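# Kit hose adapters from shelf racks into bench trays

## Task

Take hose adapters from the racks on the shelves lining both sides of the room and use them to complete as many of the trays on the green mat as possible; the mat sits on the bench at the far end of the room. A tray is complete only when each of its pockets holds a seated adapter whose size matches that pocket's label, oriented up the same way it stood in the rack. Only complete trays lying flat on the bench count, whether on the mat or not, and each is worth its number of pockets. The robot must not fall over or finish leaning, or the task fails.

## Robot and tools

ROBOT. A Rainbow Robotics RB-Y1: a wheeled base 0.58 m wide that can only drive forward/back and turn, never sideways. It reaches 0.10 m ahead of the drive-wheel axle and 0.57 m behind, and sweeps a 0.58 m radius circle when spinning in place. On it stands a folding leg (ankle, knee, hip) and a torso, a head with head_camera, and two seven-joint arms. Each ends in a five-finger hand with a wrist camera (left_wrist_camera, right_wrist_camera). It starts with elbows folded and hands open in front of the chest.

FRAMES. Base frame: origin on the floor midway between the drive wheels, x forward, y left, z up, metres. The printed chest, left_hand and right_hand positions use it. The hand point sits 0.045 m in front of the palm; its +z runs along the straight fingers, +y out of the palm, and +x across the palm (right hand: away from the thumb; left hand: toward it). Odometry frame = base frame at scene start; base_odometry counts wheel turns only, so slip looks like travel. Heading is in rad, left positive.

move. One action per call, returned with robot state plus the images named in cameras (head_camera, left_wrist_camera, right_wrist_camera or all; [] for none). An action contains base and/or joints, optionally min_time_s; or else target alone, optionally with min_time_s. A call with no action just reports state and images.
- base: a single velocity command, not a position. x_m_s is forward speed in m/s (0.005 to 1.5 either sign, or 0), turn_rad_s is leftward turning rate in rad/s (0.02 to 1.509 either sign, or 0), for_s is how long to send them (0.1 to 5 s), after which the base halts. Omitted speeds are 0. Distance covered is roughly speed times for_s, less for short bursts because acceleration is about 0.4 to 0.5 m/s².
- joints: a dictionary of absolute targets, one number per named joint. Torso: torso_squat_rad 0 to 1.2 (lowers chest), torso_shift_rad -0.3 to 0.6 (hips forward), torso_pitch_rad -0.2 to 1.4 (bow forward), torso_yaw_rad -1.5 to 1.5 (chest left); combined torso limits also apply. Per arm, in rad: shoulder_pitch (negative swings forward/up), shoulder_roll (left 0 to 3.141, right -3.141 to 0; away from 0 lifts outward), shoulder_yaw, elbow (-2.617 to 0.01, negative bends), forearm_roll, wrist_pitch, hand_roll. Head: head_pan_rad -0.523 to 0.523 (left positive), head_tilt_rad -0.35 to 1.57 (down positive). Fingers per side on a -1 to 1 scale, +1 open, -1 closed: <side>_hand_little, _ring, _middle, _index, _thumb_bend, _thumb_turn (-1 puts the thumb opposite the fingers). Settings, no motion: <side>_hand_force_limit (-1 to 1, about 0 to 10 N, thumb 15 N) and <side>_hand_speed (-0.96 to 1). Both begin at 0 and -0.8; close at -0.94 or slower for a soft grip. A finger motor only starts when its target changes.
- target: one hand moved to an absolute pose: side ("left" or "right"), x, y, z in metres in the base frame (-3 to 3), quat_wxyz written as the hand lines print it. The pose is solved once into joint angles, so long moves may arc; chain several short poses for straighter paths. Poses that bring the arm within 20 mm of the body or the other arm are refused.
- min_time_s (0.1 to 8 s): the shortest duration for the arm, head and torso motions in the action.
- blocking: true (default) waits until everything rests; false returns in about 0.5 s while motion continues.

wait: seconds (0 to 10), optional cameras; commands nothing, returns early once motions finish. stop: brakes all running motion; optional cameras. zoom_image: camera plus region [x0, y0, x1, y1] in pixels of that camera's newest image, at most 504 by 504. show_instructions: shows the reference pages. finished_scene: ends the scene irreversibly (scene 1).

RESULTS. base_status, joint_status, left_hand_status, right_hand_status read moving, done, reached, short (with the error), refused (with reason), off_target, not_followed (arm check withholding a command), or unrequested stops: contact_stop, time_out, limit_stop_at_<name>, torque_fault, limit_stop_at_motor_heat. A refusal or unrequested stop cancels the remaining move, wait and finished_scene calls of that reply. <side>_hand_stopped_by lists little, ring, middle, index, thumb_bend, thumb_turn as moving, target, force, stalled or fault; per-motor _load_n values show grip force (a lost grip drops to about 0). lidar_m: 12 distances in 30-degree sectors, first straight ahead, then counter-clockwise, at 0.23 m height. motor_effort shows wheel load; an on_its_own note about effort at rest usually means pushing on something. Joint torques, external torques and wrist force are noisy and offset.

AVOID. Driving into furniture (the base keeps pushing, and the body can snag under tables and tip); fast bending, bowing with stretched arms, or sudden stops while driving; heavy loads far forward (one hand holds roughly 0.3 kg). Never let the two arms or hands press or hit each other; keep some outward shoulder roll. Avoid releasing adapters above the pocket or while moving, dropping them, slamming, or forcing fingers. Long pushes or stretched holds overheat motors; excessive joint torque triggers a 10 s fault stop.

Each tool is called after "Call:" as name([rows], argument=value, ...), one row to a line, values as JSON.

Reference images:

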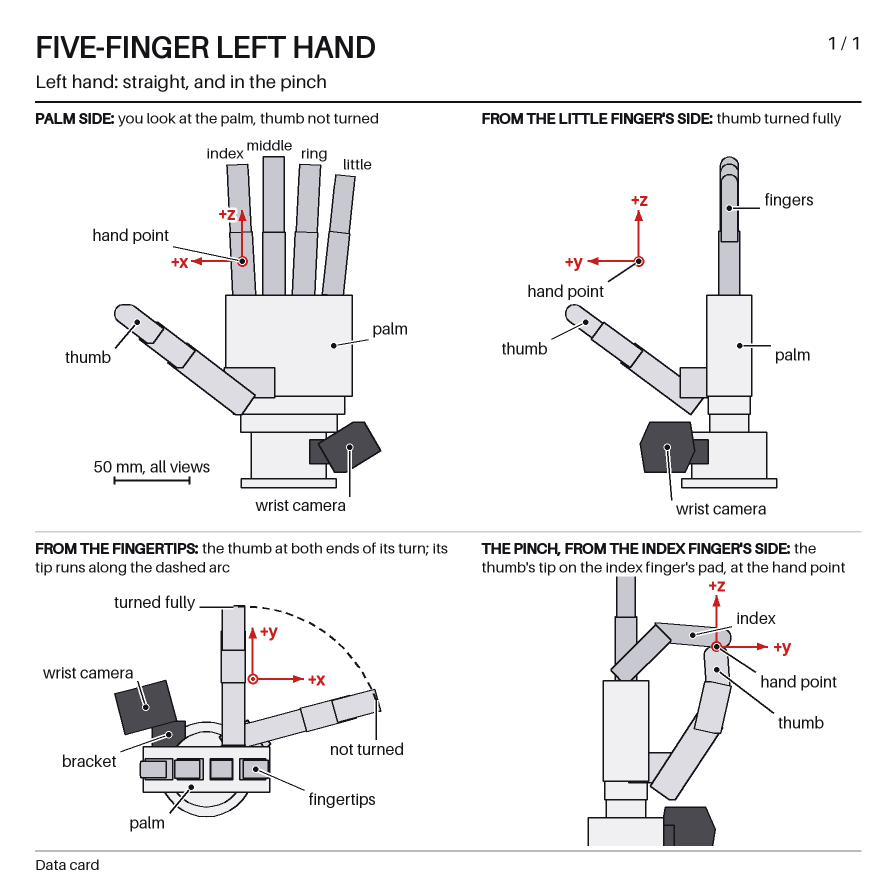

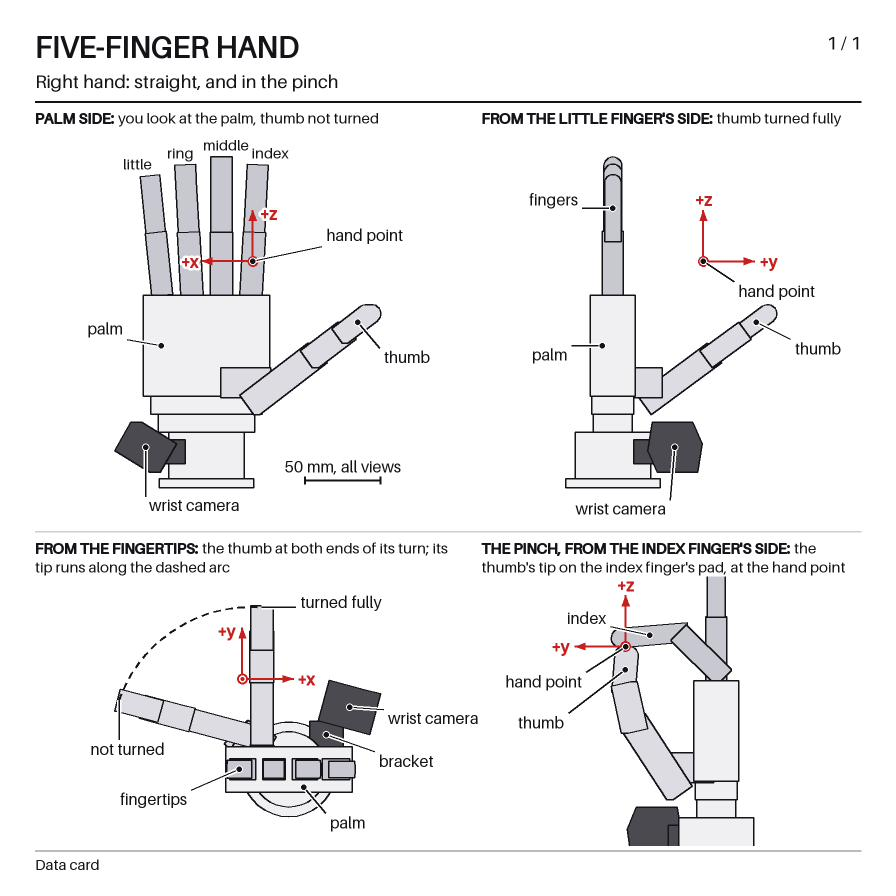

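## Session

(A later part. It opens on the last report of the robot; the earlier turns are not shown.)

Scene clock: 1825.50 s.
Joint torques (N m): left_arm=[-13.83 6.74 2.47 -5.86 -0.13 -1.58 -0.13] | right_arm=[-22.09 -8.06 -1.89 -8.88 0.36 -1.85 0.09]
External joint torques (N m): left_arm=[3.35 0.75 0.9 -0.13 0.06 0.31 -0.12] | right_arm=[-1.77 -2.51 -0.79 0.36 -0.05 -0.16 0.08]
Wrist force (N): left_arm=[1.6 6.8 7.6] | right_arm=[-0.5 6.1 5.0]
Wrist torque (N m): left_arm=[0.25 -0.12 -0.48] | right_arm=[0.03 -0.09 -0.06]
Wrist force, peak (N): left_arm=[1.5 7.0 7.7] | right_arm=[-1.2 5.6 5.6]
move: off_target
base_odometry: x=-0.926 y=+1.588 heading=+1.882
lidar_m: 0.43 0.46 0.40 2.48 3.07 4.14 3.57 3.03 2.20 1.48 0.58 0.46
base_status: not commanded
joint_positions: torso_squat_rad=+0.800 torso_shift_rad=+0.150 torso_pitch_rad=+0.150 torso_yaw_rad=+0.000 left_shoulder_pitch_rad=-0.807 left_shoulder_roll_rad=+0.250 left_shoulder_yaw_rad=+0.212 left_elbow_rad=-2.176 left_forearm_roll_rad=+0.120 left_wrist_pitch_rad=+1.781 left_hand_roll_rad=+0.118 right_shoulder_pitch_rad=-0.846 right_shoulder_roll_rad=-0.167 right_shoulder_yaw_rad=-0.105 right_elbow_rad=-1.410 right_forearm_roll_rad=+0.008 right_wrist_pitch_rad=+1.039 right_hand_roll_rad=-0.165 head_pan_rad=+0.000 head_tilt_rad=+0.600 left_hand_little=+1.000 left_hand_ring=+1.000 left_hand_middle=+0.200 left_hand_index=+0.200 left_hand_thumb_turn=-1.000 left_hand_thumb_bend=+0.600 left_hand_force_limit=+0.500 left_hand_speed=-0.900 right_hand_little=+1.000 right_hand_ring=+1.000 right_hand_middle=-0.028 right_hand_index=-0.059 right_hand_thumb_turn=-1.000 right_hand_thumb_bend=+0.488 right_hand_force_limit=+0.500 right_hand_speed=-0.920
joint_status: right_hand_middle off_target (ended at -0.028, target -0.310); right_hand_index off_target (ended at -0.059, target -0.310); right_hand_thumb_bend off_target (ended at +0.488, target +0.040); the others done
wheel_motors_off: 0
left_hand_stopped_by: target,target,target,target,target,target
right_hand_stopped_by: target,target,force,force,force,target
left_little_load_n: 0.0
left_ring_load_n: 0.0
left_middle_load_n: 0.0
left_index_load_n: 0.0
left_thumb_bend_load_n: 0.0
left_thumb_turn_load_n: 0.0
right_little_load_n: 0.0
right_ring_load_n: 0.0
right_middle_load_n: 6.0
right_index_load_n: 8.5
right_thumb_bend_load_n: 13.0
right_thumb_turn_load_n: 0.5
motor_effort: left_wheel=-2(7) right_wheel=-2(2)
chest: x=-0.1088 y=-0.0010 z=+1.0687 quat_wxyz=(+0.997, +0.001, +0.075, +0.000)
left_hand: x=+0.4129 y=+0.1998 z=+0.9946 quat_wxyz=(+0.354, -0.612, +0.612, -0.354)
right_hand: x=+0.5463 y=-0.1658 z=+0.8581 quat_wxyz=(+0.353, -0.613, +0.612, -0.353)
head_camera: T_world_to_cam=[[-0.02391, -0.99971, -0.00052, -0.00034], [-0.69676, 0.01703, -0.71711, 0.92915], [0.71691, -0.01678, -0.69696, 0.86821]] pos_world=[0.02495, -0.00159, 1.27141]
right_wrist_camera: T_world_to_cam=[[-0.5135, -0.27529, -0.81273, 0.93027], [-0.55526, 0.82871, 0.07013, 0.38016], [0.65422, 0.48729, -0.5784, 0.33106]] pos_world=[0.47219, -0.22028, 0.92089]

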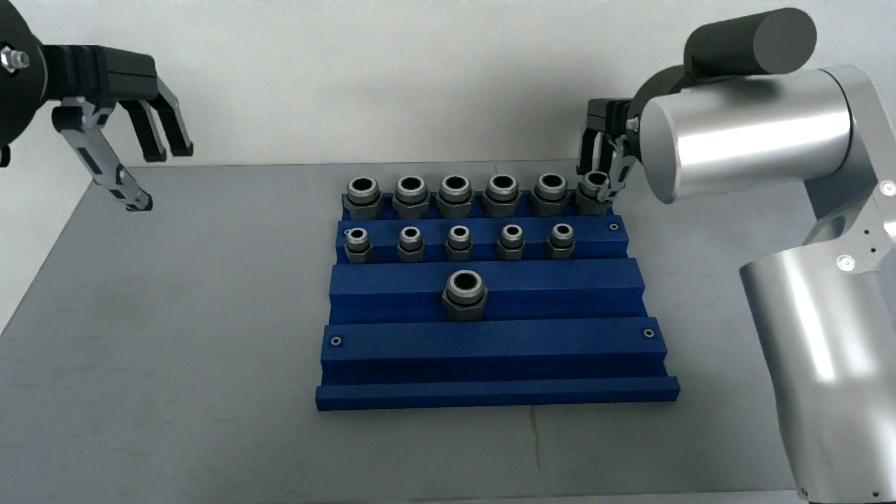

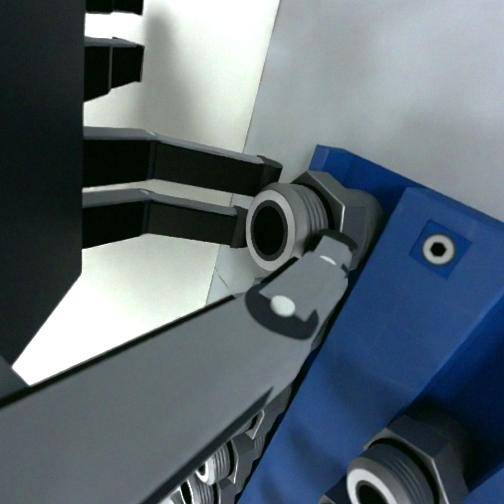

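Call:
move(target={"side": "right", "x": 0.5463, "y": -0.166, "z": 0.876, "quat_wxyz": [0.3536, -0.6124, 0.6124, -0.3536]}, min_time_s=1.5, cameras=["head_camera", "right_wrist_camera"])

Call:
zoom_image(camera="head_camera", region=[540, 130, 640, 210])

Scene clock: 1827.53 s.
Joint torques (N m): left_arm=[-14.08 6.92 2.26 -5.68 -0.24 -1.73 -0.07] | right_arm=[-23.26 -8.55 -2.27 -9.8 0.18 -1.8 0.17]
External joint torques (N m): left_arm=[3.1 0.93 0.69 0.05 -0.04 0.16 -0.06] | right_arm=[-2.75 -2.81 -1.13 -0.7 -0.23 -0.1 0.16]
Wrist force (N): left_arm=[1.7 6.8 7.8] | right_arm=[-0.1 5.3 4.8]
Wrist torque (N m): left_arm=[0.27 -0.13 -0.48] | right_arm=[-0.05 -0.11 0.05]
Wrist force, peak (N): left_arm=[1.6 7.0 7.7] | right_arm=[-0.6 6.1 5.3]
move: done
base_odometry: x=-0.926 y=+1.588 heading=+1.882
lidar_m: 0.43 0.45 0.41 2.47 3.07 4.14 3.58 3.01 2.20 1.48 0.58 0.46
base_status: not commanded
joint_positions: torso_squat_rad=+0.800 torso_shift_rad=+0.150 torso_pitch_rad=+0.150 torso_yaw_rad=+0.000 left_shoulder_pitch_rad=-0.807 left_shoulder_roll_rad=+0.250 left_shoulder_yaw_rad=+0.212 left_elbow_rad=-2.176 left_forearm_roll_rad=+0.120 left_wrist_pitch_rad=+1.781 left_hand_roll_rad=+0.118 right_shoulder_pitch_rad=-0.873 right_shoulder_roll_rad=-0.176 right_shoulder_yaw_rad=-0.111 right_elbow_rad=-1.430 right_forearm_roll_rad=+0.001 right_wrist_pitch_rad=+1.086 right_hand_roll_rad=-0.163 head_pan_rad=+0.000 head_tilt_rad=+0.600 left_hand_little=+1.000 left_hand_ring=+1.000 left_hand_middle=+0.200 left_hand_index=+0.200 left_hand_thumb_turn=-1.000 left_hand_thumb_bend=+0.600 left_hand_force_limit=+0.500 left_hand_speed=-0.900 right_hand_little=+1.000 right_hand_ring=+1.000 right_hand_middle=-0.028 right_hand_index=-0.059 right_hand_thumb_turn=-1.000 right_hand_thumb_bend=+0.488 right_hand_force_limit=+0.500 right_hand_speed=-0.920
joint_status: all done
wheel_motors_off: 0
left_hand_stopped_by: target,target,target,target,target,target
right_hand_stopped_by: target,target,force,force,force,target
left_little_load_n: 0.0
left_ring_load_n: 0.0
left_middle_load_n: 0.0
left_index_load_n: 0.0
left_thumb_bend_load_n: 0.0
left_thumb_turn_load_n: 0.0
right_little_load_n: 0.0
right_ring_load_n: 0.0
right_middle_load_n: 6.0
right_index_load_n: 8.5
right_thumb_bend_load_n: 12.5
right_thumb_turn_load_n: 0.5
motor_effort: left_wheel=-5(6) right_wheel=-1(2)
chest: x=-0.1088 y=-0.0010 z=+1.0687 quat_wxyz=(+0.997, +0.001, +0.075, +0.000)
left_hand: x=+0.4129 y=+0.1998 z=+0.9946 quat_wxyz=(+0.354, -0.612, +0.612, -0.354)
right_hand: x=+0.5468 y=-0.1656 z=+0.8747 quat_wxyz=(+0.354, -0.612, +0.612, -0.353)
right_hand_status: reached (checked arc that bows 1 mm and turns the hand up to 0 deg, planned for 1.5 s): 1 mm and 0.0 deg off.
head_camera: T_world_to_cam=[[-0.02391, -0.99971, -0.00052, -0.00034], [-0.69676, 0.01703, -0.71711, 0.92915], [0.71691, -0.01678, -0.69696, 0.86821]] pos_world=[0.02495, -0.00159, 1.27141]
right_wrist_camera: T_world_to_cam=[[-0.51323, -0.27525, -0.81291, 0.94404], [-0.55531, 0.82869, 0.07, 0.37928], [0.65439, 0.48734, -0.57816, 0.34007]] pos_world=[0.47259, -0.22018, 0.93749]

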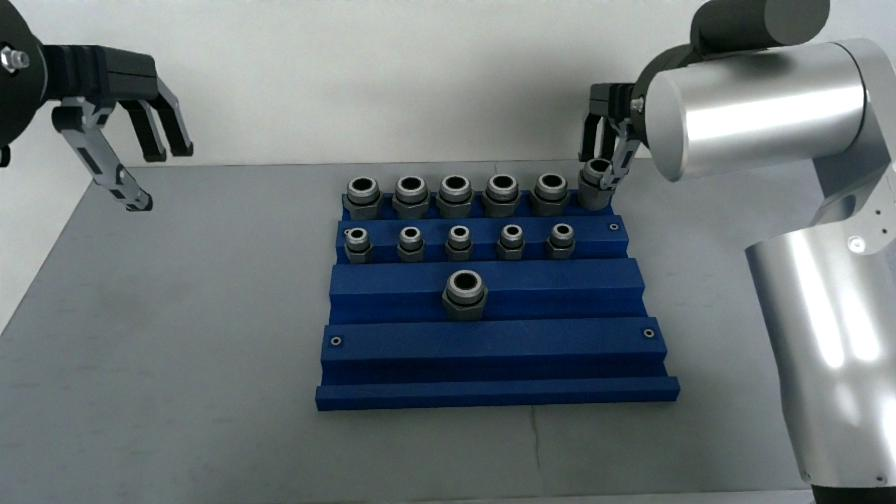

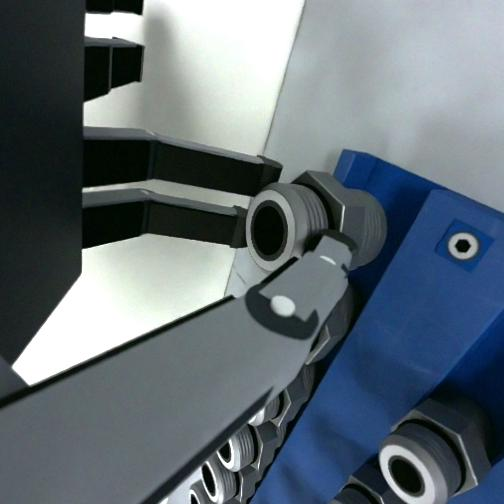

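Scaled by 5.040 from the camera's image (finer frame: 1280x720).

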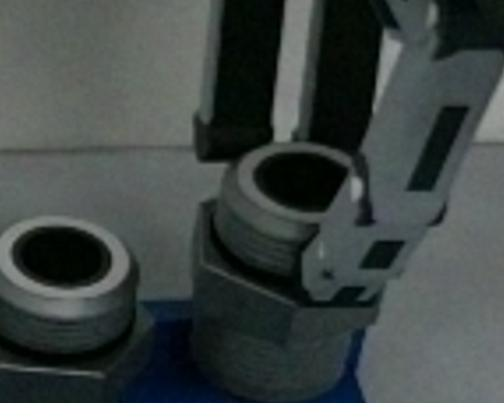

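Call:
move(target={"side": "right", "x": 0.5463, "y": -0.166, "z": 0.96, "quat_wxyz": [0.3536, -0.6124, 0.6124, -0.3536]}, min_time_s=1.5, cameras=[])

Call:
move(joints={"right_shoulder_pitch_rad": -0.811, "right_shoulder_roll_rad": -0.255, "right_shoulder_yaw_rad": -0.201, "right_elbow_rad": -2.174, "right_forearm_roll_rad": -0.119, "right_wrist_pitch_rad": 1.784, "right_hand_roll_rad": -0.127, "torso_shift_rad": 0.0}, min_time_s=1.5, cameras=["head_camera"])

Call:
zoom_image(camera="head_camera", region=[410, 190, 510, 270])

Scene clock: 1829.60 s.
Joint torques (N m): left_arm=[-14.11 7.23 2.72 -5.65 -0.14 -1.39 0.03] | right_arm=[-23.93 -9.55 -2.14 -8.58 0.2 -1.86 0.09]
External joint torques (N m): left_arm=[3.06 1.24 1.15 0.08 0.06 0.5 0.04] | right_arm=[-2.43 -2.79 -0.88 -0.37 -0.18 -0.16 0.08]
Wrist force (N): left_arm=[1.7 6.8 7.4] | right_arm=[0.2 5.3 4.0]
Wrist torque (N m): left_arm=[0.28 -0.14 -0.47] | right_arm=[-0.02 -0.18 0.09]
Wrist force, peak (N): left_arm=[2.0 6.9 7.8] | right_arm=[-1.1 6.1 4.8]
move: done
base_odometry: x=-0.926 y=+1.588 heading=+1.882
lidar_m: 0.43 0.45 0.42 2.46 3.06 4.14 3.58 3.01 2.19 1.48 0.58 0.46
base_status: not commanded
joint_positions: torso_squat_rad=+0.800 torso_shift_rad=+0.150 torso_pitch_rad=+0.150 torso_yaw_rad=+0.000 left_shoulder_pitch_rad=-0.807 left_shoulder_roll_rad=+0.250 left_shoulder_yaw_rad=+0.212 left_elbow_rad=-2.176 left_forearm_roll_rad=+0.120 left_wrist_pitch_rad=+1.781 left_hand_roll_rad=+0.118 right_shoulder_pitch_rad=-1.035 right_shoulder_roll_rad=-0.227 right_shoulder_yaw_rad=-0.144 right_elbow_rad=-1.483 right_forearm_roll_rad=-0.031 right_wrist_pitch_rad=+1.305 right_hand_roll_rad=-0.153 head_pan_rad=+0.000 head_tilt_rad=+0.600 left_hand_little=+1.000 left_hand_ring=+1.000 left_hand_middle=+0.200 left_hand_index=+0.200 left_hand_thumb_turn=-1.000 left_hand_thumb_bend=+0.600 left_hand_force_limit=+0.500 left_hand_speed=-0.900 right_hand_little=+1.000 right_hand_ring=+1.000 right_hand_middle=-0.028 right_hand_index=-0.059 right_hand_thumb_turn=-1.000 right_hand_thumb_bend=+0.488 right_hand_force_limit=+0.500 right_hand_speed=-0.920
joint_status: all done
wheel_motors_off: 0
left_hand_stopped_by: target,target,target,target,target,target
right_hand_stopped_by: target,target,force,force,force,target
left_little_load_n: 0.0
left_ring_load_n: 0.0
left_middle_load_n: 0.0
left_index_load_n: 0.0
left_thumb_bend_load_n: 0.0
left_thumb_turn_load_n: 0.0
right_little_load_n: 0.0
right_ring_load_n: 0.0
right_middle_load_n: 6.0
right_index_load_n: 8.5
right_thumb_bend_load_n: 13.0
right_thumb_turn_load_n: 0.5
motor_effort: left_wheel=-6(6) right_wheel=-1(2)
chest: x=-0.1088 y=-0.0010 z=+1.0687 quat_wxyz=(+0.997, +0.001, +0.075, +0.000)
left_hand: x=+0.4129 y=+0.1998 z=+0.9946 quat_wxyz=(+0.354, -0.612, +0.612, -0.354)
right_hand: x=+0.5461 y=-0.1658 z=+0.9594 quat_wxyz=(+0.353, -0.613, +0.613, -0.353)
right_hand_status: reached (checked arc that bows 4 mm and turns the hand up to 0 deg, planned for 1.5 s): 1 mm and 0.1 deg off.

Scene clock: 1831.40 s.
Joint torques (N m): left_arm=[-13.91 6.58 2.45 -5.74 -0.17 -1.7 -0.01] | right_arm=[-17.55 -8.36 -1.98 -5.64 0.25 -2.24 0]
External joint torques (N m): left_arm=[3.27 0.59 0.87 -0.01 0.02 0.19 0] | right_arm=[-1.3 -2.47 -0.68 -0.4 -0.02 -0.53 -0.01]
Wrist force (N): left_arm=[1.7 6.6 7.5] | right_arm=[-1.1 5.4 4.0]
Wrist torque (N m): left_arm=[0.24 -0.15 -0.47] | right_arm=[-0.03 0.11 -0.04]
Wrist force, peak (N): left_arm=[1.9 7.0 7.8] | right_arm=[-0.9 5.9 6.1]
move: done
base_odometry: x=-0.926 y=+1.588 heading=+1.882
lidar_m: 0.43 0.44 0.42 2.48 3.07 4.13 3.56 3.03 2.20 1.48 0.57 0.47
base_status: not commanded
joint_positions: torso_squat_rad=+0.800 torso_shift_rad=+0.000 torso_pitch_rad=+0.150 torso_yaw_rad=+0.000 left_shoulder_pitch_rad=-0.807 left_shoulder_roll_rad=+0.250 left_shoulder_yaw_rad=+0.212 left_elbow_rad=-2.176 left_forearm_roll_rad=+0.120 left_wrist_pitch_rad=+1.781 left_hand_roll_rad=+0.118 right_shoulder_pitch_rad=-0.811 right_shoulder_roll_rad=-0.255 right_shoulder_yaw_rad=-0.201 right_elbow_rad=-2.174 right_forearm_roll_rad=-0.119 right_wrist_pitch_rad=+1.784 right_hand_roll_rad=-0.127 head_pan_rad=+0.000 head_tilt_rad=+0.600 left_hand_little=+1.000 left_hand_ring=+1.000 left_hand_middle=+0.200 left_hand_index=+0.200 left_hand_thumb_turn=-1.000 left_hand_thumb_bend=+0.600 left_hand_force_limit=+0.500 left_hand_speed=-0.900 right_hand_little=+1.000 right_hand_ring=+1.000 right_hand_middle=-0.028 right_hand_index=-0.059 right_hand_thumb_turn=-1.000 right_hand_thumb_bend=+0.488 right_hand_force_limit=+0.500 right_hand_speed=-0.920
joint_status: all done
wheel_motors_off: 0
left_hand_stopped_by: target,target,target,target,target,target
right_hand_stopped_by: target,target,force,force,force,target
left_little_load_n: 0.0
left_ring_load_n: 0.0
left_middle_load_n: 0.0
left_index_load_n: 0.0
left_thumb_bend_load_n: 0.0
left_thumb_turn_load_n: 0.0
right_little_load_n: 0.0
right_ring_load_n: 0.0
right_middle_load_n: 6.0
right_index_load_n: 8.5
right_thumb_bend_load_n: 12.5
right_thumb_turn_load_n: 0.5
motor_effort: left_wheel=-1(6) right_wheel=-1(2)
chest: x=-0.1818 y=-0.0010 z=+1.0742 quat_wxyz=(+0.997, +0.001, +0.075, +0.000)
left_hand: x=+0.3399 y=+0.1998 z=+1.0002 quat_wxyz=(+0.354, -0.612, +0.612, -0.354)
right_hand: x=+0.3398 y=-0.1996 z=+0.9994 quat_wxyz=(+0.353, -0.613, +0.613, -0.353)
head_camera: T_world_to_cam=[[-0.0239, -0.99971, -0.00052, -0.00207], [-0.6966, 0.01703, -0.71725, 0.88242], [0.71706, -0.01678, -0.69681, 0.92419]] pos_world=[-0.04805, -0.00159, 1.27691]

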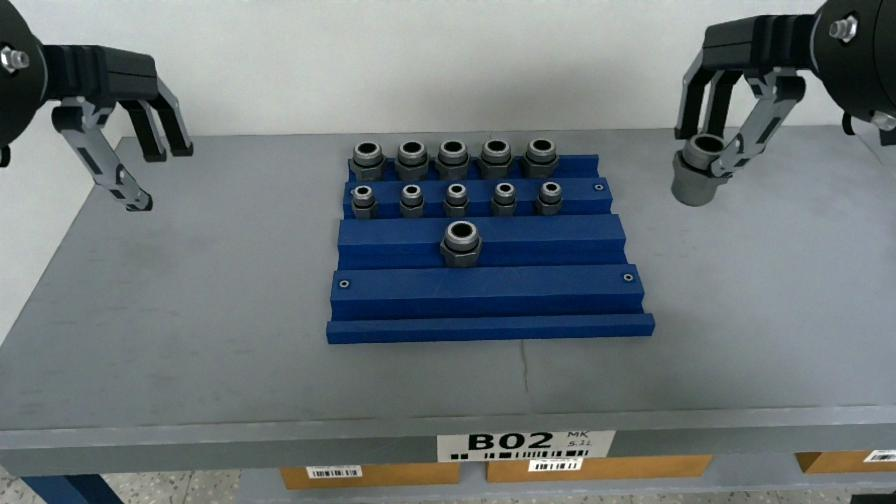

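Scaled by 5.040 from the camera's image (finer frame: 1280x720).

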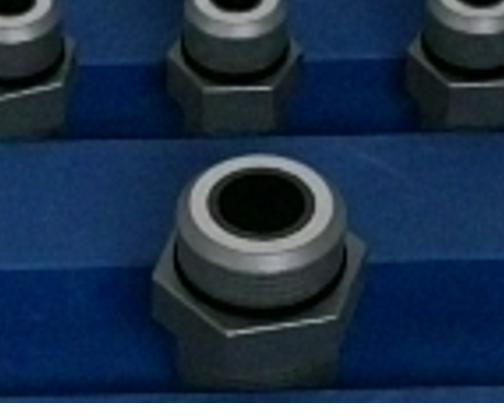

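Call:
move(joints={"torso_shift_rad": 0.15}, min_time_s=1.2, cameras=[])

Call:
move(target={"side": "left", "x": 0.5515, "y": 0.0616, "z": 0.97, "quat_wxyz": [0.3536, -0.6124, 0.6124, -0.3536]}, min_time_s=2, cameras=["head_camera", "left_wrist_camera"])

Scene clock: 1833.40 s.
Joint torques (N m): left_arm=[-14.01 7.08 3.19 -5.78 -0.35 -1.57 -0.11] | right_arm=[-17.79 -8.18 -1.99 -5.48 0.1 -2.04 0.14]
External joint torques (N m): left_arm=[3.17 1.09 1.61 -0.05 -0.15 0.32 -0.1] | right_arm=[-1.55 -2.29 -0.69 -0.24 -0.17 -0.33 0.14]
Wrist force (N): left_arm=[1.7 6.6 7.6] | right_arm=[-1.3 5.4 4.9]
Wrist torque (N m): left_arm=[0.25 -0.15 -0.46] | right_arm=[-0.08 0.10 -0.06]
Wrist force, peak (N): left_arm=[1.7 7.1 7.7] | right_arm=[-1.4 6.2 5.1]
move: done
base_odometry: x=-0.926 y=+1.588 heading=+1.882
lidar_m: 0.43 0.45 0.41 2.47 3.07 4.14 3.58 3.02 2.20 1.48 0.57 0.46
base_status: not commanded
joint_positions: torso_squat_rad=+0.800 torso_shift_rad=+0.150 torso_pitch_rad=+0.150 torso_yaw_rad=+0.000 left_shoulder_pitch_rad=-0.807 left_shoulder_roll_rad=+0.250 left_shoulder_yaw_rad=+0.212 left_elbow_rad=-2.176 left_forearm_roll_rad=+0.120 left_wrist_pitch_rad=+1.781 left_hand_roll_rad=+0.118 right_shoulder_pitch_rad=-0.811 right_shoulder_roll_rad=-0.255 right_shoulder_yaw_rad=-0.201 right_elbow_rad=-2.174 right_forearm_roll_rad=-0.119 right_wrist_pitch_rad=+1.784 right_hand_roll_rad=-0.127 head_pan_rad=+0.000 head_tilt_rad=+0.600 left_hand_little=+1.000 left_hand_ring=+1.000 left_hand_middle=+0.200 left_hand_index=+0.200 left_hand_thumb_turn=-1.000 left_hand_thumb_bend=+0.600 left_hand_force_limit=+0.500 left_hand_speed=-0.900 right_hand_little=+1.000 right_hand_ring=+1.000 right_hand_middle=-0.028 right_hand_index=-0.059 right_hand_thumb_turn=-1.000 right_hand_thumb_bend=+0.488 right_hand_force_limit=+0.500 right_hand_speed=-0.920
joint_status: all done
wheel_motors_off: 0
left_hand_stopped_by: target,target,target,target,target,target
right_hand_stopped_by: target,target,force,force,force,target
left_little_load_n: 0.0
left_ring_load_n: 0.0
left_middle_load_n: 0.0
left_index_load_n: 0.0
left_thumb_bend_load_n: 0.0
left_thumb_turn_load_n: 0.0
right_little_load_n: 0.0
right_ring_load_n: 0.0
right_middle_load_n: 6.0
right_index_load_n: 8.5
right_thumb_bend_load_n: 12.5
right_thumb_turn_load_n: 0.5
motor_effort: left_wheel=-4(6) right_wheel=-1(2)
chest: x=-0.1088 y=-0.0010 z=+1.0687 quat_wxyz=(+0.997, +0.001, +0.075, +0.000)
left_hand: x=+0.4129 y=+0.1998 z=+0.9945 quat_wxyz=(+0.354, -0.612, +0.612, -0.354)
right_hand: x=+0.4128 y=-0.1996 z=+0.9938 quat_wxyz=(+0.353, -0.613, +0.613, -0.353)

Scene clock: 1835.73 s.
Joint torques (N m): left_arm=[-21.27 4.91 1.09 -8.53 -0.68 -1.41 0.21] | right_arm=[-17.38 -8.36 -1.71 -5.63 0.2 -1.99 0.2]
External joint torques (N m): left_arm=[2.44 -0.27 -0.81 0.63 -0.11 0.37 0.22] | right_arm=[-1.14 -2.48 -0.41 -0.38 -0.07 -0.29 0.19]
Wrist force (N): left_arm=[1.7 7.0 7.4] | right_arm=[-1.5 5.3 4.6]
Wrist torque (N m): left_arm=[0.33 -0.14 -0.33] | right_arm=[-0.05 0.12 -0.03]
Wrist force, peak (N): left_arm=[1.9 7.1 7.9] | right_arm=[-1.5 5.7 5.2]
move: done
base_odometry: x=-0.926 y=+1.588 heading=+1.882
lidar_m: 0.44 0.46 0.41 2.48 3.07 4.13 3.57 3.01 2.19 1.48 0.59 0.46
base_status: not commanded
joint_positions: torso_squat_rad=+0.800 torso_shift_rad=+0.150 torso_pitch_rad=+0.150 torso_yaw_rad=+0.000 left_shoulder_pitch_rad=-1.179 left_shoulder_roll_rad=+0.101 left_shoulder_yaw_rad=-0.008 left_elbow_rad=-1.334 left_forearm_roll_rad=-0.127 left_wrist_pitch_rad=+1.297 left_hand_roll_rad=+0.361 right_shoulder_pitch_rad=-0.811 right_shoulder_roll_rad=-0.255 right_shoulder_yaw_rad=-0.201 right_elbow_rad=-2.174 right_forearm_roll_rad=-0.119 right_wrist_pitch_rad=+1.784 right_hand_roll_rad=-0.127 head_pan_rad=+0.000 head_tilt_rad=+0.600 left_hand_little=+1.000 left_hand_ring=+1.000 left_hand_middle=+0.200 left_hand_index=+0.200 left_hand_thumb_turn=-1.000 left_hand_thumb_bend=+0.600 left_hand_force_limit=+0.500 left_hand_speed=-0.900 right_hand_little=+1.000 right_hand_ring=+1.000 right_hand_middle=-0.028 right_hand_index=-0.059 right_hand_thumb_turn=-1.000 right_hand_thumb_bend=+0.488 right_hand_force_limit=+0.500 right_hand_speed=-0.920
joint_status: all done
wheel_motors_off: 0
left_hand_stopped_by: target,target,target,target,target,target
right_hand_stopped_by: target,target,force,force,force,target
left_little_load_n: 0.0
left_ring_load_n: 0.0
left_middle_load_n: 0.0
left_index_load_n: 0.0
left_thumb_bend_load_n: 0.0
left_thumb_turn_load_n: 0.0
right_little_load_n: 0.0
right_ring_load_n: 0.0
right_middle_load_n: 6.0
right_index_load_n: 8.5
right_thumb_bend_load_n: 12.5
right_thumb_turn_load_n: 0.5
motor_effort: left_wheel=-4(7) right_wheel=-1(2)
chest: x=-0.1088 y=-0.0010 z=+1.0687 quat_wxyz=(+0.997, +0.001, +0.075, +0.000)
left_hand: x=+0.5515 y=+0.0617 z=+0.9704 quat_wxyz=(+0.354, -0.612, +0.612, -0.354)
left_hand_status: reached (checked arc that bows 31 mm and turns the hand up to 6 deg, planned for 2.0 s): 0 mm and 0.1 deg off.
right_hand: x=+0.4128 y=-0.1996 z=+0.9938 quat_wxyz=(+0.353, -0.613, +0.613, -0.353)
head_camera: T_world_to_cam=[[-0.0239, -0.99971, -0.00051, -0.00034], [-0.69681, 0.01703, -0.71706, 0.92909], [0.71686, -0.01678, -0.69702, 0.86827]] pos_world=[0.02495, -0.00159, 1.2714]
left_wrist_camera: T_world_to_cam=[[0.49022, -0.22046, 0.84326, -1.07205], [-0.53319, -0.84119, 0.09005, 0.25832], [0.68948, -0.49376, -0.52992, 0.2743]] pos_world=[0.47415, 0.1164, 1.02611]

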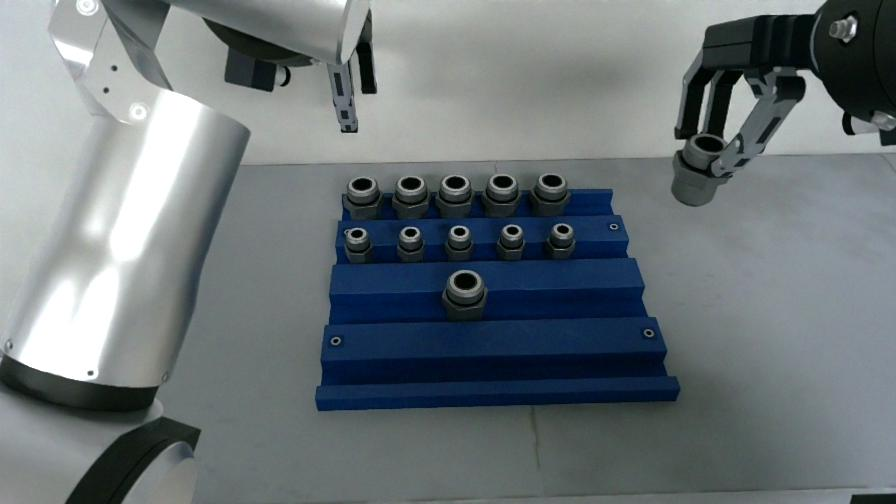

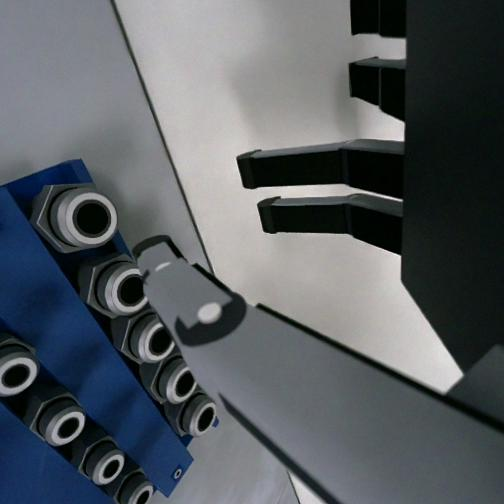

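Call:
move(target={"side": "left", "x": 0.5515, "y": 0.0616, "z": 0.885, "quat_wxyz": [0.3536, -0.6124, 0.6124, -0.3536]}, min_time_s=2, cameras=["head_camera", "left_wrist_camera"])

Call:
zoom_image(camera="head_camera", region=[310, 140, 430, 240])

Call:
zoom_image(camera="left_wrist_camera", region=[100, 140, 300, 300])

Scene clock: 1838.37 s.
Joint torques (N m): left_arm=[-18.16 2.49 0.16 -9.19 -0.79 -1.73 0.42] | right_arm=[-17.81 -8.2 -2.2 -5.59 0.22 -1.95 0.11]
External joint torques (N m): left_arm=[4.68 -1.11 -1.59 0.81 -0.19 0.01 0.42] | right_arm=[-1.57 -2.31 -0.9 -0.34 -0.05 -0.24 0.11]
Wrist force (N): left_arm=[1.3 6.9 7.4] | right_arm=[-1.8 5.2 5.3]
Wrist torque (N m): left_arm=[0.30 -0.11 -0.34] | right_arm=[-0.10 0.17 -0.07]
Wrist force, peak (N): left_arm=[1.7 7.0 7.8] | right_arm=[-1.3 5.9 5.0]
move: done
base_odometry: x=-0.926 y=+1.588 heading=+1.882
lidar_m: 0.44 0.45 0.41 2.48 3.06 4.14 3.58 3.02 2.20 1.47 0.59 0.46
base_status: not commanded
joint_positions: torso_squat_rad=+0.800 torso_shift_rad=+0.150 torso_pitch_rad=+0.150 torso_yaw_rad=+0.000 left_shoulder_pitch_rad=-1.010 left_shoulder_roll_rad=+0.067 left_shoulder_yaw_rad=-0.063 left_elbow_rad=-1.294 left_forearm_roll_rad=-0.183 left_wrist_pitch_rad=+1.101 left_hand_roll_rad=+0.416 right_shoulder_pitch_rad=-0.811 right_shoulder_roll_rad=-0.255 right_shoulder_yaw_rad=-0.201 right_elbow_rad=-2.174 right_forearm_roll_rad=-0.119 right_wrist_pitch_rad=+1.784 right_hand_roll_rad=-0.127 head_pan_rad=+0.000 head_tilt_rad=+0.600 left_hand_little=+1.000 left_hand_ring=+1.000 left_hand_middle=+0.200 left_hand_index=+0.200 left_hand_thumb_turn=-1.000 left_hand_thumb_bend=+0.600 left_hand_force_limit=+0.500 left_hand_speed=-0.900 right_hand_little=+1.000 right_hand_ring=+1.000 right_hand_middle=-0.028 right_hand_index=-0.059 right_hand_thumb_turn=-1.000 right_hand_thumb_bend=+0.488 right_hand_force_limit=+0.500 right_hand_speed=-0.920
joint_status: all done
wheel_motors_off: 0
left_hand_stopped_by: target,target,target,target,target,target
right_hand_stopped_by: target,target,force,force,force,target
left_little_load_n: 0.0
left_ring_load_n: 0.0
left_middle_load_n: 0.0
left_index_load_n: 0.0
left_thumb_bend_load_n: -0.5
left_thumb_turn_load_n: 0.0
right_little_load_n: 0.0
right_ring_load_n: 0.0
right_middle_load_n: 6.0
right_index_load_n: 8.5
right_thumb_bend_load_n: 13.0
right_thumb_turn_load_n: 0.5
motor_effort: left_wheel=-3(7) right_wheel=-1(2)
chest: x=-0.1088 y=-0.0010 z=+1.0687 quat_wxyz=(+0.997, +0.001, +0.075, +0.000)
left_hand: x=+0.5515 y=+0.0618 z=+0.8857 quat_wxyz=(+0.354, -0.612, +0.612, -0.354)
left_hand_status: reached (checked arc that bows 4 mm and turns the hand up to 1 deg, planned for 2.0 s): 1 mm and 0.1 deg off.
right_hand: x=+0.4128 y=-0.1996 z=+0.9938 quat_wxyz=(+0.353, -0.613, +0.613, -0.353)
head_camera: T_world_to_cam=[[-0.0239, -0.99971, -0.00051, -0.00034], [-0.69681, 0.01703, -0.71706, 0.92909], [0.71686, -0.01678, -0.69702, 0.86827]] pos_world=[0.02495, -0.00159, 1.2714]
left_wrist_camera: T_world_to_cam=[[0.48996, -0.22066, 0.84336, -1.00055], [-0.53332, -0.84114, 0.08976, 0.26637], [0.68957, -0.49376, -0.5298, 0.22932]] pos_world=[0.47415, 0.1165, 0.94141]

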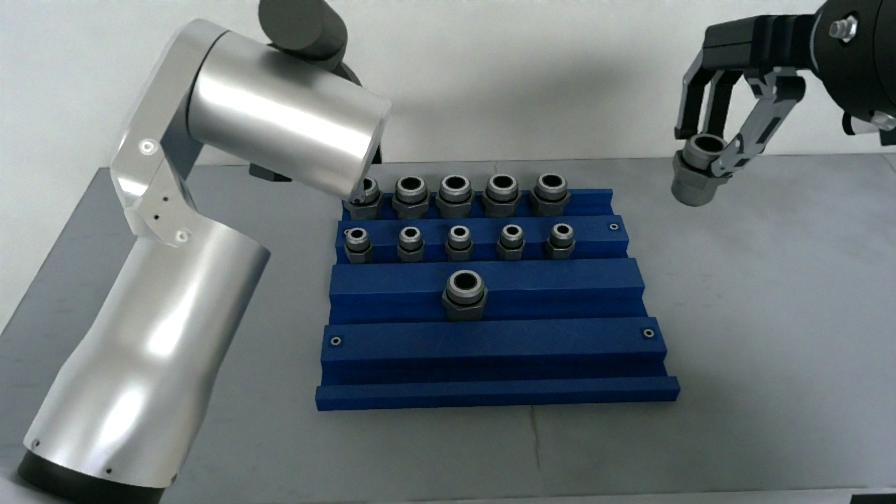

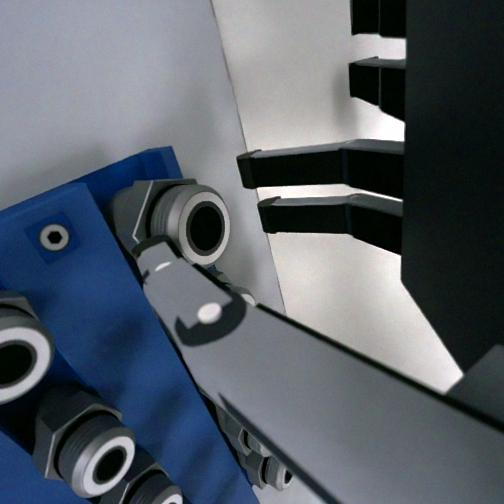

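Scaled by 4.200 from the camera's image (finer frame: 1280x720).

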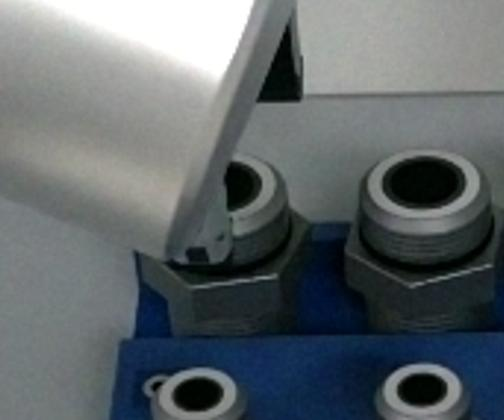

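Scaled by 2.520 from the camera's image (finer frame: 720x720).

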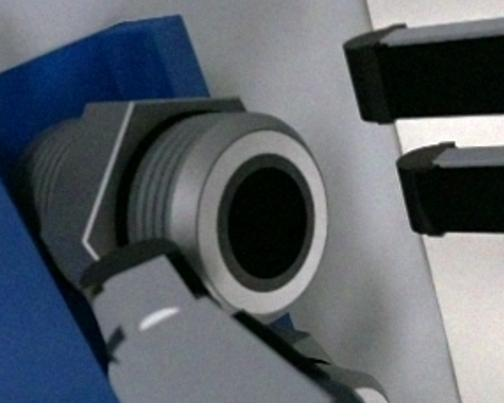

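Call:
move(target={"side": "left", "x": 0.5515, "y": 0.0616, "z": 0.873, "quat_wxyz": [0.3536, -0.6124, 0.6124, -0.3536]}, min_time_s=1, cameras=["left_wrist_camera"])

Call:
zoom_image(camera="left_wrist_camera", region=[100, 140, 300, 300])

Scene clock: 1841.40 s.
Joint torques (N m): left_arm=[-17.98 2.34 0.17 -9.14 -0.96 -1.68 0.43] | right_arm=[-17.63 -8.4 -2.15 -5.52 0.11 -2.04 0.06]
External joint torques (N m): left_arm=[4.74 -1.06 -1.54 0.96 -0.37 0.05 0.44] | right_arm=[-1.39 -2.51 -0.85 -0.27 -0.16 -0.33 0.05]
Wrist force (N): left_arm=[1.6 6.6 7.3] | right_arm=[-0.9 5.6 5.1]
Wrist torque (N m): left_arm=[0.27 -0.13 -0.32] | right_arm=[0.01 0.05 0.01]
Wrist force, peak (N): left_arm=[1.7 7.1 7.9] | right_arm=[-0.9 5.7 5.2]
move: done
base_odometry: x=-0.926 y=+1.588 heading=+1.882
lidar_m: 0.44 0.45 0.41 2.47 3.07 4.13 3.57 3.02 2.20 1.48 0.59 0.45
base_status: not commanded
joint_positions: torso_squat_rad=+0.800 torso_shift_rad=+0.150 torso_pitch_rad=+0.150 torso_yaw_rad=+0.000 left_shoulder_pitch_rad=-0.990 left_shoulder_roll_rad=+0.063 left_shoulder_yaw_rad=-0.069 left_elbow_rad=-1.282 left_forearm_roll_rad=-0.192 left_wrist_pitch_rad=+1.071 left_hand_roll_rad=+0.425 right_shoulder_pitch_rad=-0.811 right_shoulder_roll_rad=-0.255 right_shoulder_yaw_rad=-0.201 right_elbow_rad=-2.174 right_forearm_roll_rad=-0.119 right_wrist_pitch_rad=+1.784 right_hand_roll_rad=-0.127 head_pan_rad=+0.000 head_tilt_rad=+0.600 left_hand_little=+1.000 left_hand_ring=+1.000 left_hand_middle=+0.200 left_hand_index=+0.200 left_hand_thumb_turn=-1.000 left_hand_thumb_bend=+0.600 left_hand_force_limit=+0.500 left_hand_speed=-0.900 right_hand_little=+1.000 right_hand_ring=+1.000 right_hand_middle=-0.028 right_hand_index=-0.059 right_hand_thumb_turn=-1.000 right_hand_thumb_bend=+0.488 right_hand_force_limit=+0.500 right_hand_speed=-0.920
joint_status: all done
wheel_motors_off: 0
left_hand_stopped_by: target,target,target,target,target,target
right_hand_stopped_by: target,target,force,force,force,target
left_little_load_n: 0.0
left_ring_load_n: 0.0
left_middle_load_n: 0.0
left_index_load_n: 0.0
left_thumb_bend_load_n: 0.0
left_thumb_turn_load_n: -0.5
right_little_load_n: 0.0
right_ring_load_n: 0.0
right_middle_load_n: 6.0
right_index_load_n: 8.5
right_thumb_bend_load_n: 13.0
right_thumb_turn_load_n: 0.5
motor_effort: left_wheel=-3(6) right_wheel=+0(2)
chest: x=-0.1088 y=-0.0010 z=+1.0687 quat_wxyz=(+0.997, +0.001, +0.075, +0.000)
left_hand: x=+0.5510 y=+0.0618 z=+0.8739 quat_wxyz=(+0.354, -0.612, +0.612, -0.354)
left_hand_status: reached (checked arc that bows 0 mm and turns the hand up to 0 deg, planned for 1.0 s): 1 mm and 0.0 deg off.
right_hand: x=+0.4128 y=-0.1996 z=+0.9938 quat_wxyz=(+0.353, -0.613, +0.613, -0.353)
left_wrist_camera: T_world_to_cam=[[0.4904, -0.22076, 0.84307, -0.99031], [-0.53341, -0.84105, 0.09005, 0.26706], [0.68918, -0.49386, -0.53021, 0.22397]] pos_world=[0.47375, 0.1166, 0.92961]

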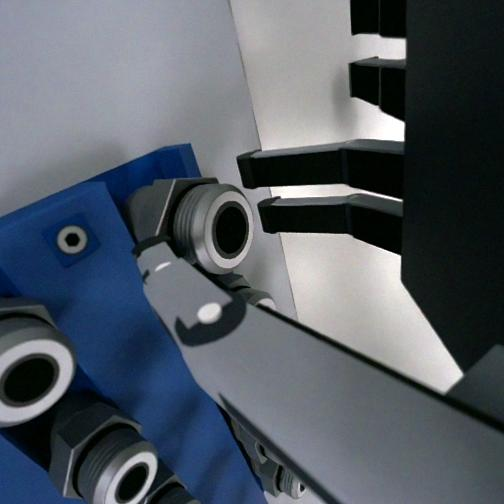

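Scaled by 2.520 from the camera's image (finer frame: 720x720).

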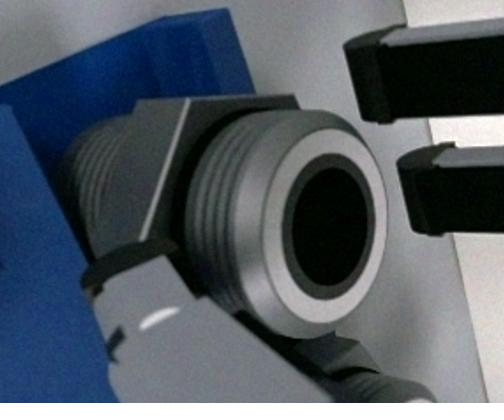

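Call:
move(target={"side": "left", "x": 0.557, "y": 0.0612, "z": 0.8735, "quat_wxyz": [0.3536, -0.6124, 0.6124, -0.3536]}, min_time_s=0.7, cameras=[])

Call:
move(target={"side": "left", "x": 0.557, "y": 0.0612, "z": 0.866, "quat_wxyz": [0.3536, -0.6124, 0.6124, -0.3536]}, min_time_s=0.8, cameras=["head_camera", "left_wrist_camera"])

Call:
zoom_image(camera="left_wrist_camera", region=[100, 140, 300, 300])

Scene clock: 1843.60 s.
Joint torques (N m): left_arm=[-20.85 4.71 3.33 -9.23 -0.22 -1.78 0.24] | right_arm=[-17.84 -8.17 -1.78 -5.44 0.24 -2.05 0.09]
External joint torques (N m): left_arm=[2.15 1.08 1.62 0.91 0.38 -0.05 0.25] | right_arm=[-1.6 -2.28 -0.48 -0.2 -0.03 -0.34 0.08]
Wrist force (N): left_arm=[1.7 7.0 7.1] | right_arm=[-0.4 4.9 4.1]
Wrist torque (N m): left_arm=[0.30 -0.13 -0.33] | right_arm=[-0.09 -0.03 -0.02]
Wrist force, peak (N): left_arm=[1.7 7.3 7.7] | right_arm=[-1.1 6.0 5.2]
move: done
base_odometry: x=-0.926 y=+1.588 heading=+1.882
lidar_m: 0.43 0.45 0.41 2.50 3.06 4.13 3.58 3.02 2.20 1.48 0.57 0.46
base_status: not commanded
joint_positions: torso_squat_rad=+0.800 torso_shift_rad=+0.150 torso_pitch_rad=+0.150 torso_yaw_rad=+0.000 left_shoulder_pitch_rad=-1.012 left_shoulder_roll_rad=+0.065 left_shoulder_yaw_rad=-0.064 left_elbow_rad=-1.242 left_forearm_roll_rad=-0.190 left_wrist_pitch_rad=+1.052 left_hand_roll_rad=+0.429 right_shoulder_pitch_rad=-0.811 right_shoulder_roll_rad=-0.255 right_shoulder_yaw_rad=-0.201 right_elbow_rad=-2.174 right_forearm_roll_rad=-0.119 right_wrist_pitch_rad=+1.784 right_hand_roll_rad=-0.127 head_pan_rad=+0.000 head_tilt_rad=+0.600 left_hand_little=+1.000 left_hand_ring=+1.000 left_hand_middle=+0.200 left_hand_index=+0.200 left_hand_thumb_turn=-1.000 left_hand_thumb_bend=+0.600 left_hand_force_limit=+0.500 left_hand_speed=-0.900 right_hand_little=+1.000 right_hand_ring=+1.000 right_hand_middle=-0.028 right_hand_index=-0.059 right_hand_thumb_turn=-1.000 right_hand_thumb_bend=+0.488 right_hand_force_limit=+0.500 right_hand_speed=-0.920
joint_status: all done
wheel_motors_off: 0
left_hand_stopped_by: target,target,target,target,target,target
right_hand_stopped_by: target,target,force,force,force,target
left_little_load_n: 0.0
left_ring_load_n: 0.0
left_middle_load_n: 0.0
left_index_load_n: 0.0
left_thumb_bend_load_n: 0.5
left_thumb_turn_load_n: 0.0
right_little_load_n: 0.0
right_ring_load_n: 0.0
right_middle_load_n: 6.0
right_index_load_n: 8.5
right_thumb_bend_load_n: 13.0
right_thumb_turn_load_n: 0.5
motor_effort: left_wheel=-4(6) right_wheel=-1(2)
chest: x=-0.1088 y=-0.0010 z=+1.0687 quat_wxyz=(+0.997, +0.001, +0.075, +0.000)
left_hand: x=+0.5564 y=+0.0611 z=+0.8738 quat_wxyz=(+0.354, -0.612, +0.612, -0.354)
left_hand_status: reached (checked arc that bows 2 mm and turns the hand up to 0 deg, planned for 0.7 s): 1 mm and 0.1 deg off.
right_hand: x=+0.4128 y=-0.1996 z=+0.9938 quat_wxyz=(+0.353, -0.613, +0.613, -0.353)

Scene clock: 1844.73 s.
Joint torques (N m): left_arm=[-8.83 2.34 -0.56 -0.87 -0.54 -0.09 0.17] | right_arm=[-17.67 -8.25 -1.92 -5.56 0.19 -1.93 0.07]
External joint torques (N m): left_arm=[14.16 -1.24 -2.25 9.33 0.06 1.64 0.17] | right_arm=[-1.42 -2.36 -0.62 -0.32 -0.08 -0.22 0.07]
Wrist force (N): left_arm=[1.6 -6.8 -12.8] | right_arm=[-1.6 5.4 4.8]
Wrist torque (N m): left_arm=[-0.49 -0.46 -0.08] | right_arm=[-0.02 0.15 -0.05]
Wrist force, peak (N): left_arm=[1.9 -7.6 -13.7] | right_arm=[-1.1 5.6 5.5]
move: done
base_odometry: x=-0.926 y=+1.588 heading=+1.882
lidar_m: 0.43 0.45 0.41 2.48 3.06 4.13 3.58 3.02 2.21 1.47 0.58 0.46
base_status: not commanded
joint_positions: torso_squat_rad=+0.800 torso_shift_rad=+0.150 torso_pitch_rad=+0.149 torso_yaw_rad=+0.000 left_shoulder_pitch_rad=-1.005 left_shoulder_roll_rad=+0.063 left_shoulder_yaw_rad=-0.067 left_elbow_rad=-1.231 left_forearm_roll_rad=-0.196 left_wrist_pitch_rad=+1.031 left_hand_roll_rad=+0.436 right_shoulder_pitch_rad=-0.811 right_shoulder_roll_rad=-0.255 right_shoulder_yaw_rad=-0.201 right_elbow_rad=-2.174 right_forearm_roll_rad=-0.119 right_wrist_pitch_rad=+1.784 right_hand_roll_rad=-0.127 head_pan_rad=+0.000 head_tilt_rad=+0.600 left_hand_little=+1.000 left_hand_ring=+1.000 left_hand_middle=+0.200 left_hand_index=+0.200 left_hand_thumb_turn=-1.000 left_hand_thumb_bend=+0.600 left_hand_force_limit=+0.500 left_hand_speed=-0.900 right_hand_little=+1.000 right_hand_ring=+1.000 right_hand_middle=-0.028 right_hand_index=-0.059 right_hand_thumb_turn=-1.000 right_hand_thumb_bend=+0.488 right_hand_force_limit=+0.500 right_hand_speed=-0.920
joint_status: all done
wheel_motors_off: 0
left_hand_stopped_by: target,target,target,target,target,target
right_hand_stopped_by: target,target,force,force,force,target
left_little_load_n: 0.0
left_ring_load_n: 0.0
left_middle_load_n: 0.0
left_index_load_n: 0.0
left_thumb_bend_load_n: 1.0
left_thumb_turn_load_n: -2.5
right_little_load_n: 0.0
right_ring_load_n: 0.0
right_middle_load_n: 6.0
right_index_load_n: 8.5
right_thumb_bend_load_n: 13.0
right_thumb_turn_load_n: 0.5
motor_effort: left_wheel=-3(8) right_wheel=-1(2)
chest: x=-0.1093 y=-0.0010 z=+1.0687 quat_wxyz=(+0.997, +0.001, +0.075, +0.000)
left_hand: x=+0.5573 y=+0.0606 z=+0.8698 quat_wxyz=(+0.355, -0.611, +0.611, -0.356)
left_hand_status: reached (checked arc that bows 0 mm and turns the hand up to 0 deg, planned for 0.8 s): 4 mm and 0.4 deg off.
right_hand: x=+0.4124 y=-0.1996 z=+0.9943 quat_wxyz=(+0.354, -0.613, +0.612, -0.353)
head_camera: T_world_to_cam=[[-0.0239, -0.99971, -0.00054, -0.00032], [-0.6962, 0.01703, -0.71765, 0.92955], [0.71745, -0.01678, -0.69641, 0.86806]] pos_world=[0.02435, -0.00159, 1.27161]
left_wrist_camera: T_world_to_cam=[[0.48543, -0.22051, 0.84601, -0.9901], [-0.53476, -0.84044, 0.08778, 0.27233], [0.69166, -0.49502, -0.52589, 0.21179]] pos_world=[0.47977, 0.11539, 0.9251]

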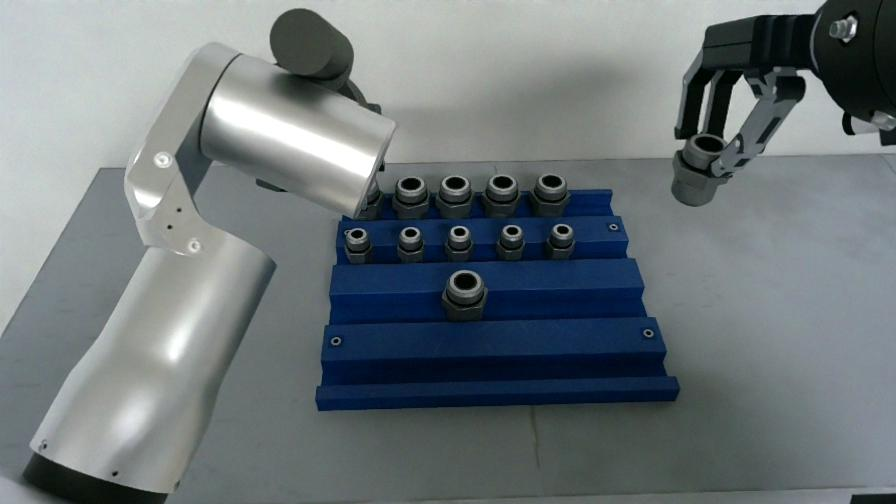

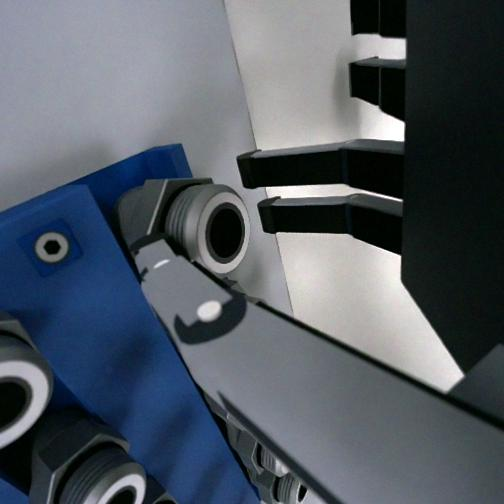

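Scaled by 2.520 from the camera's image (finer frame: 720x720).

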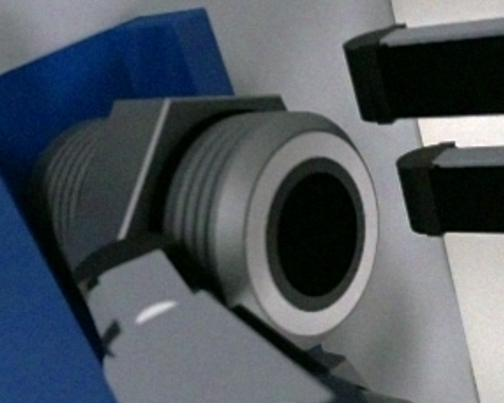

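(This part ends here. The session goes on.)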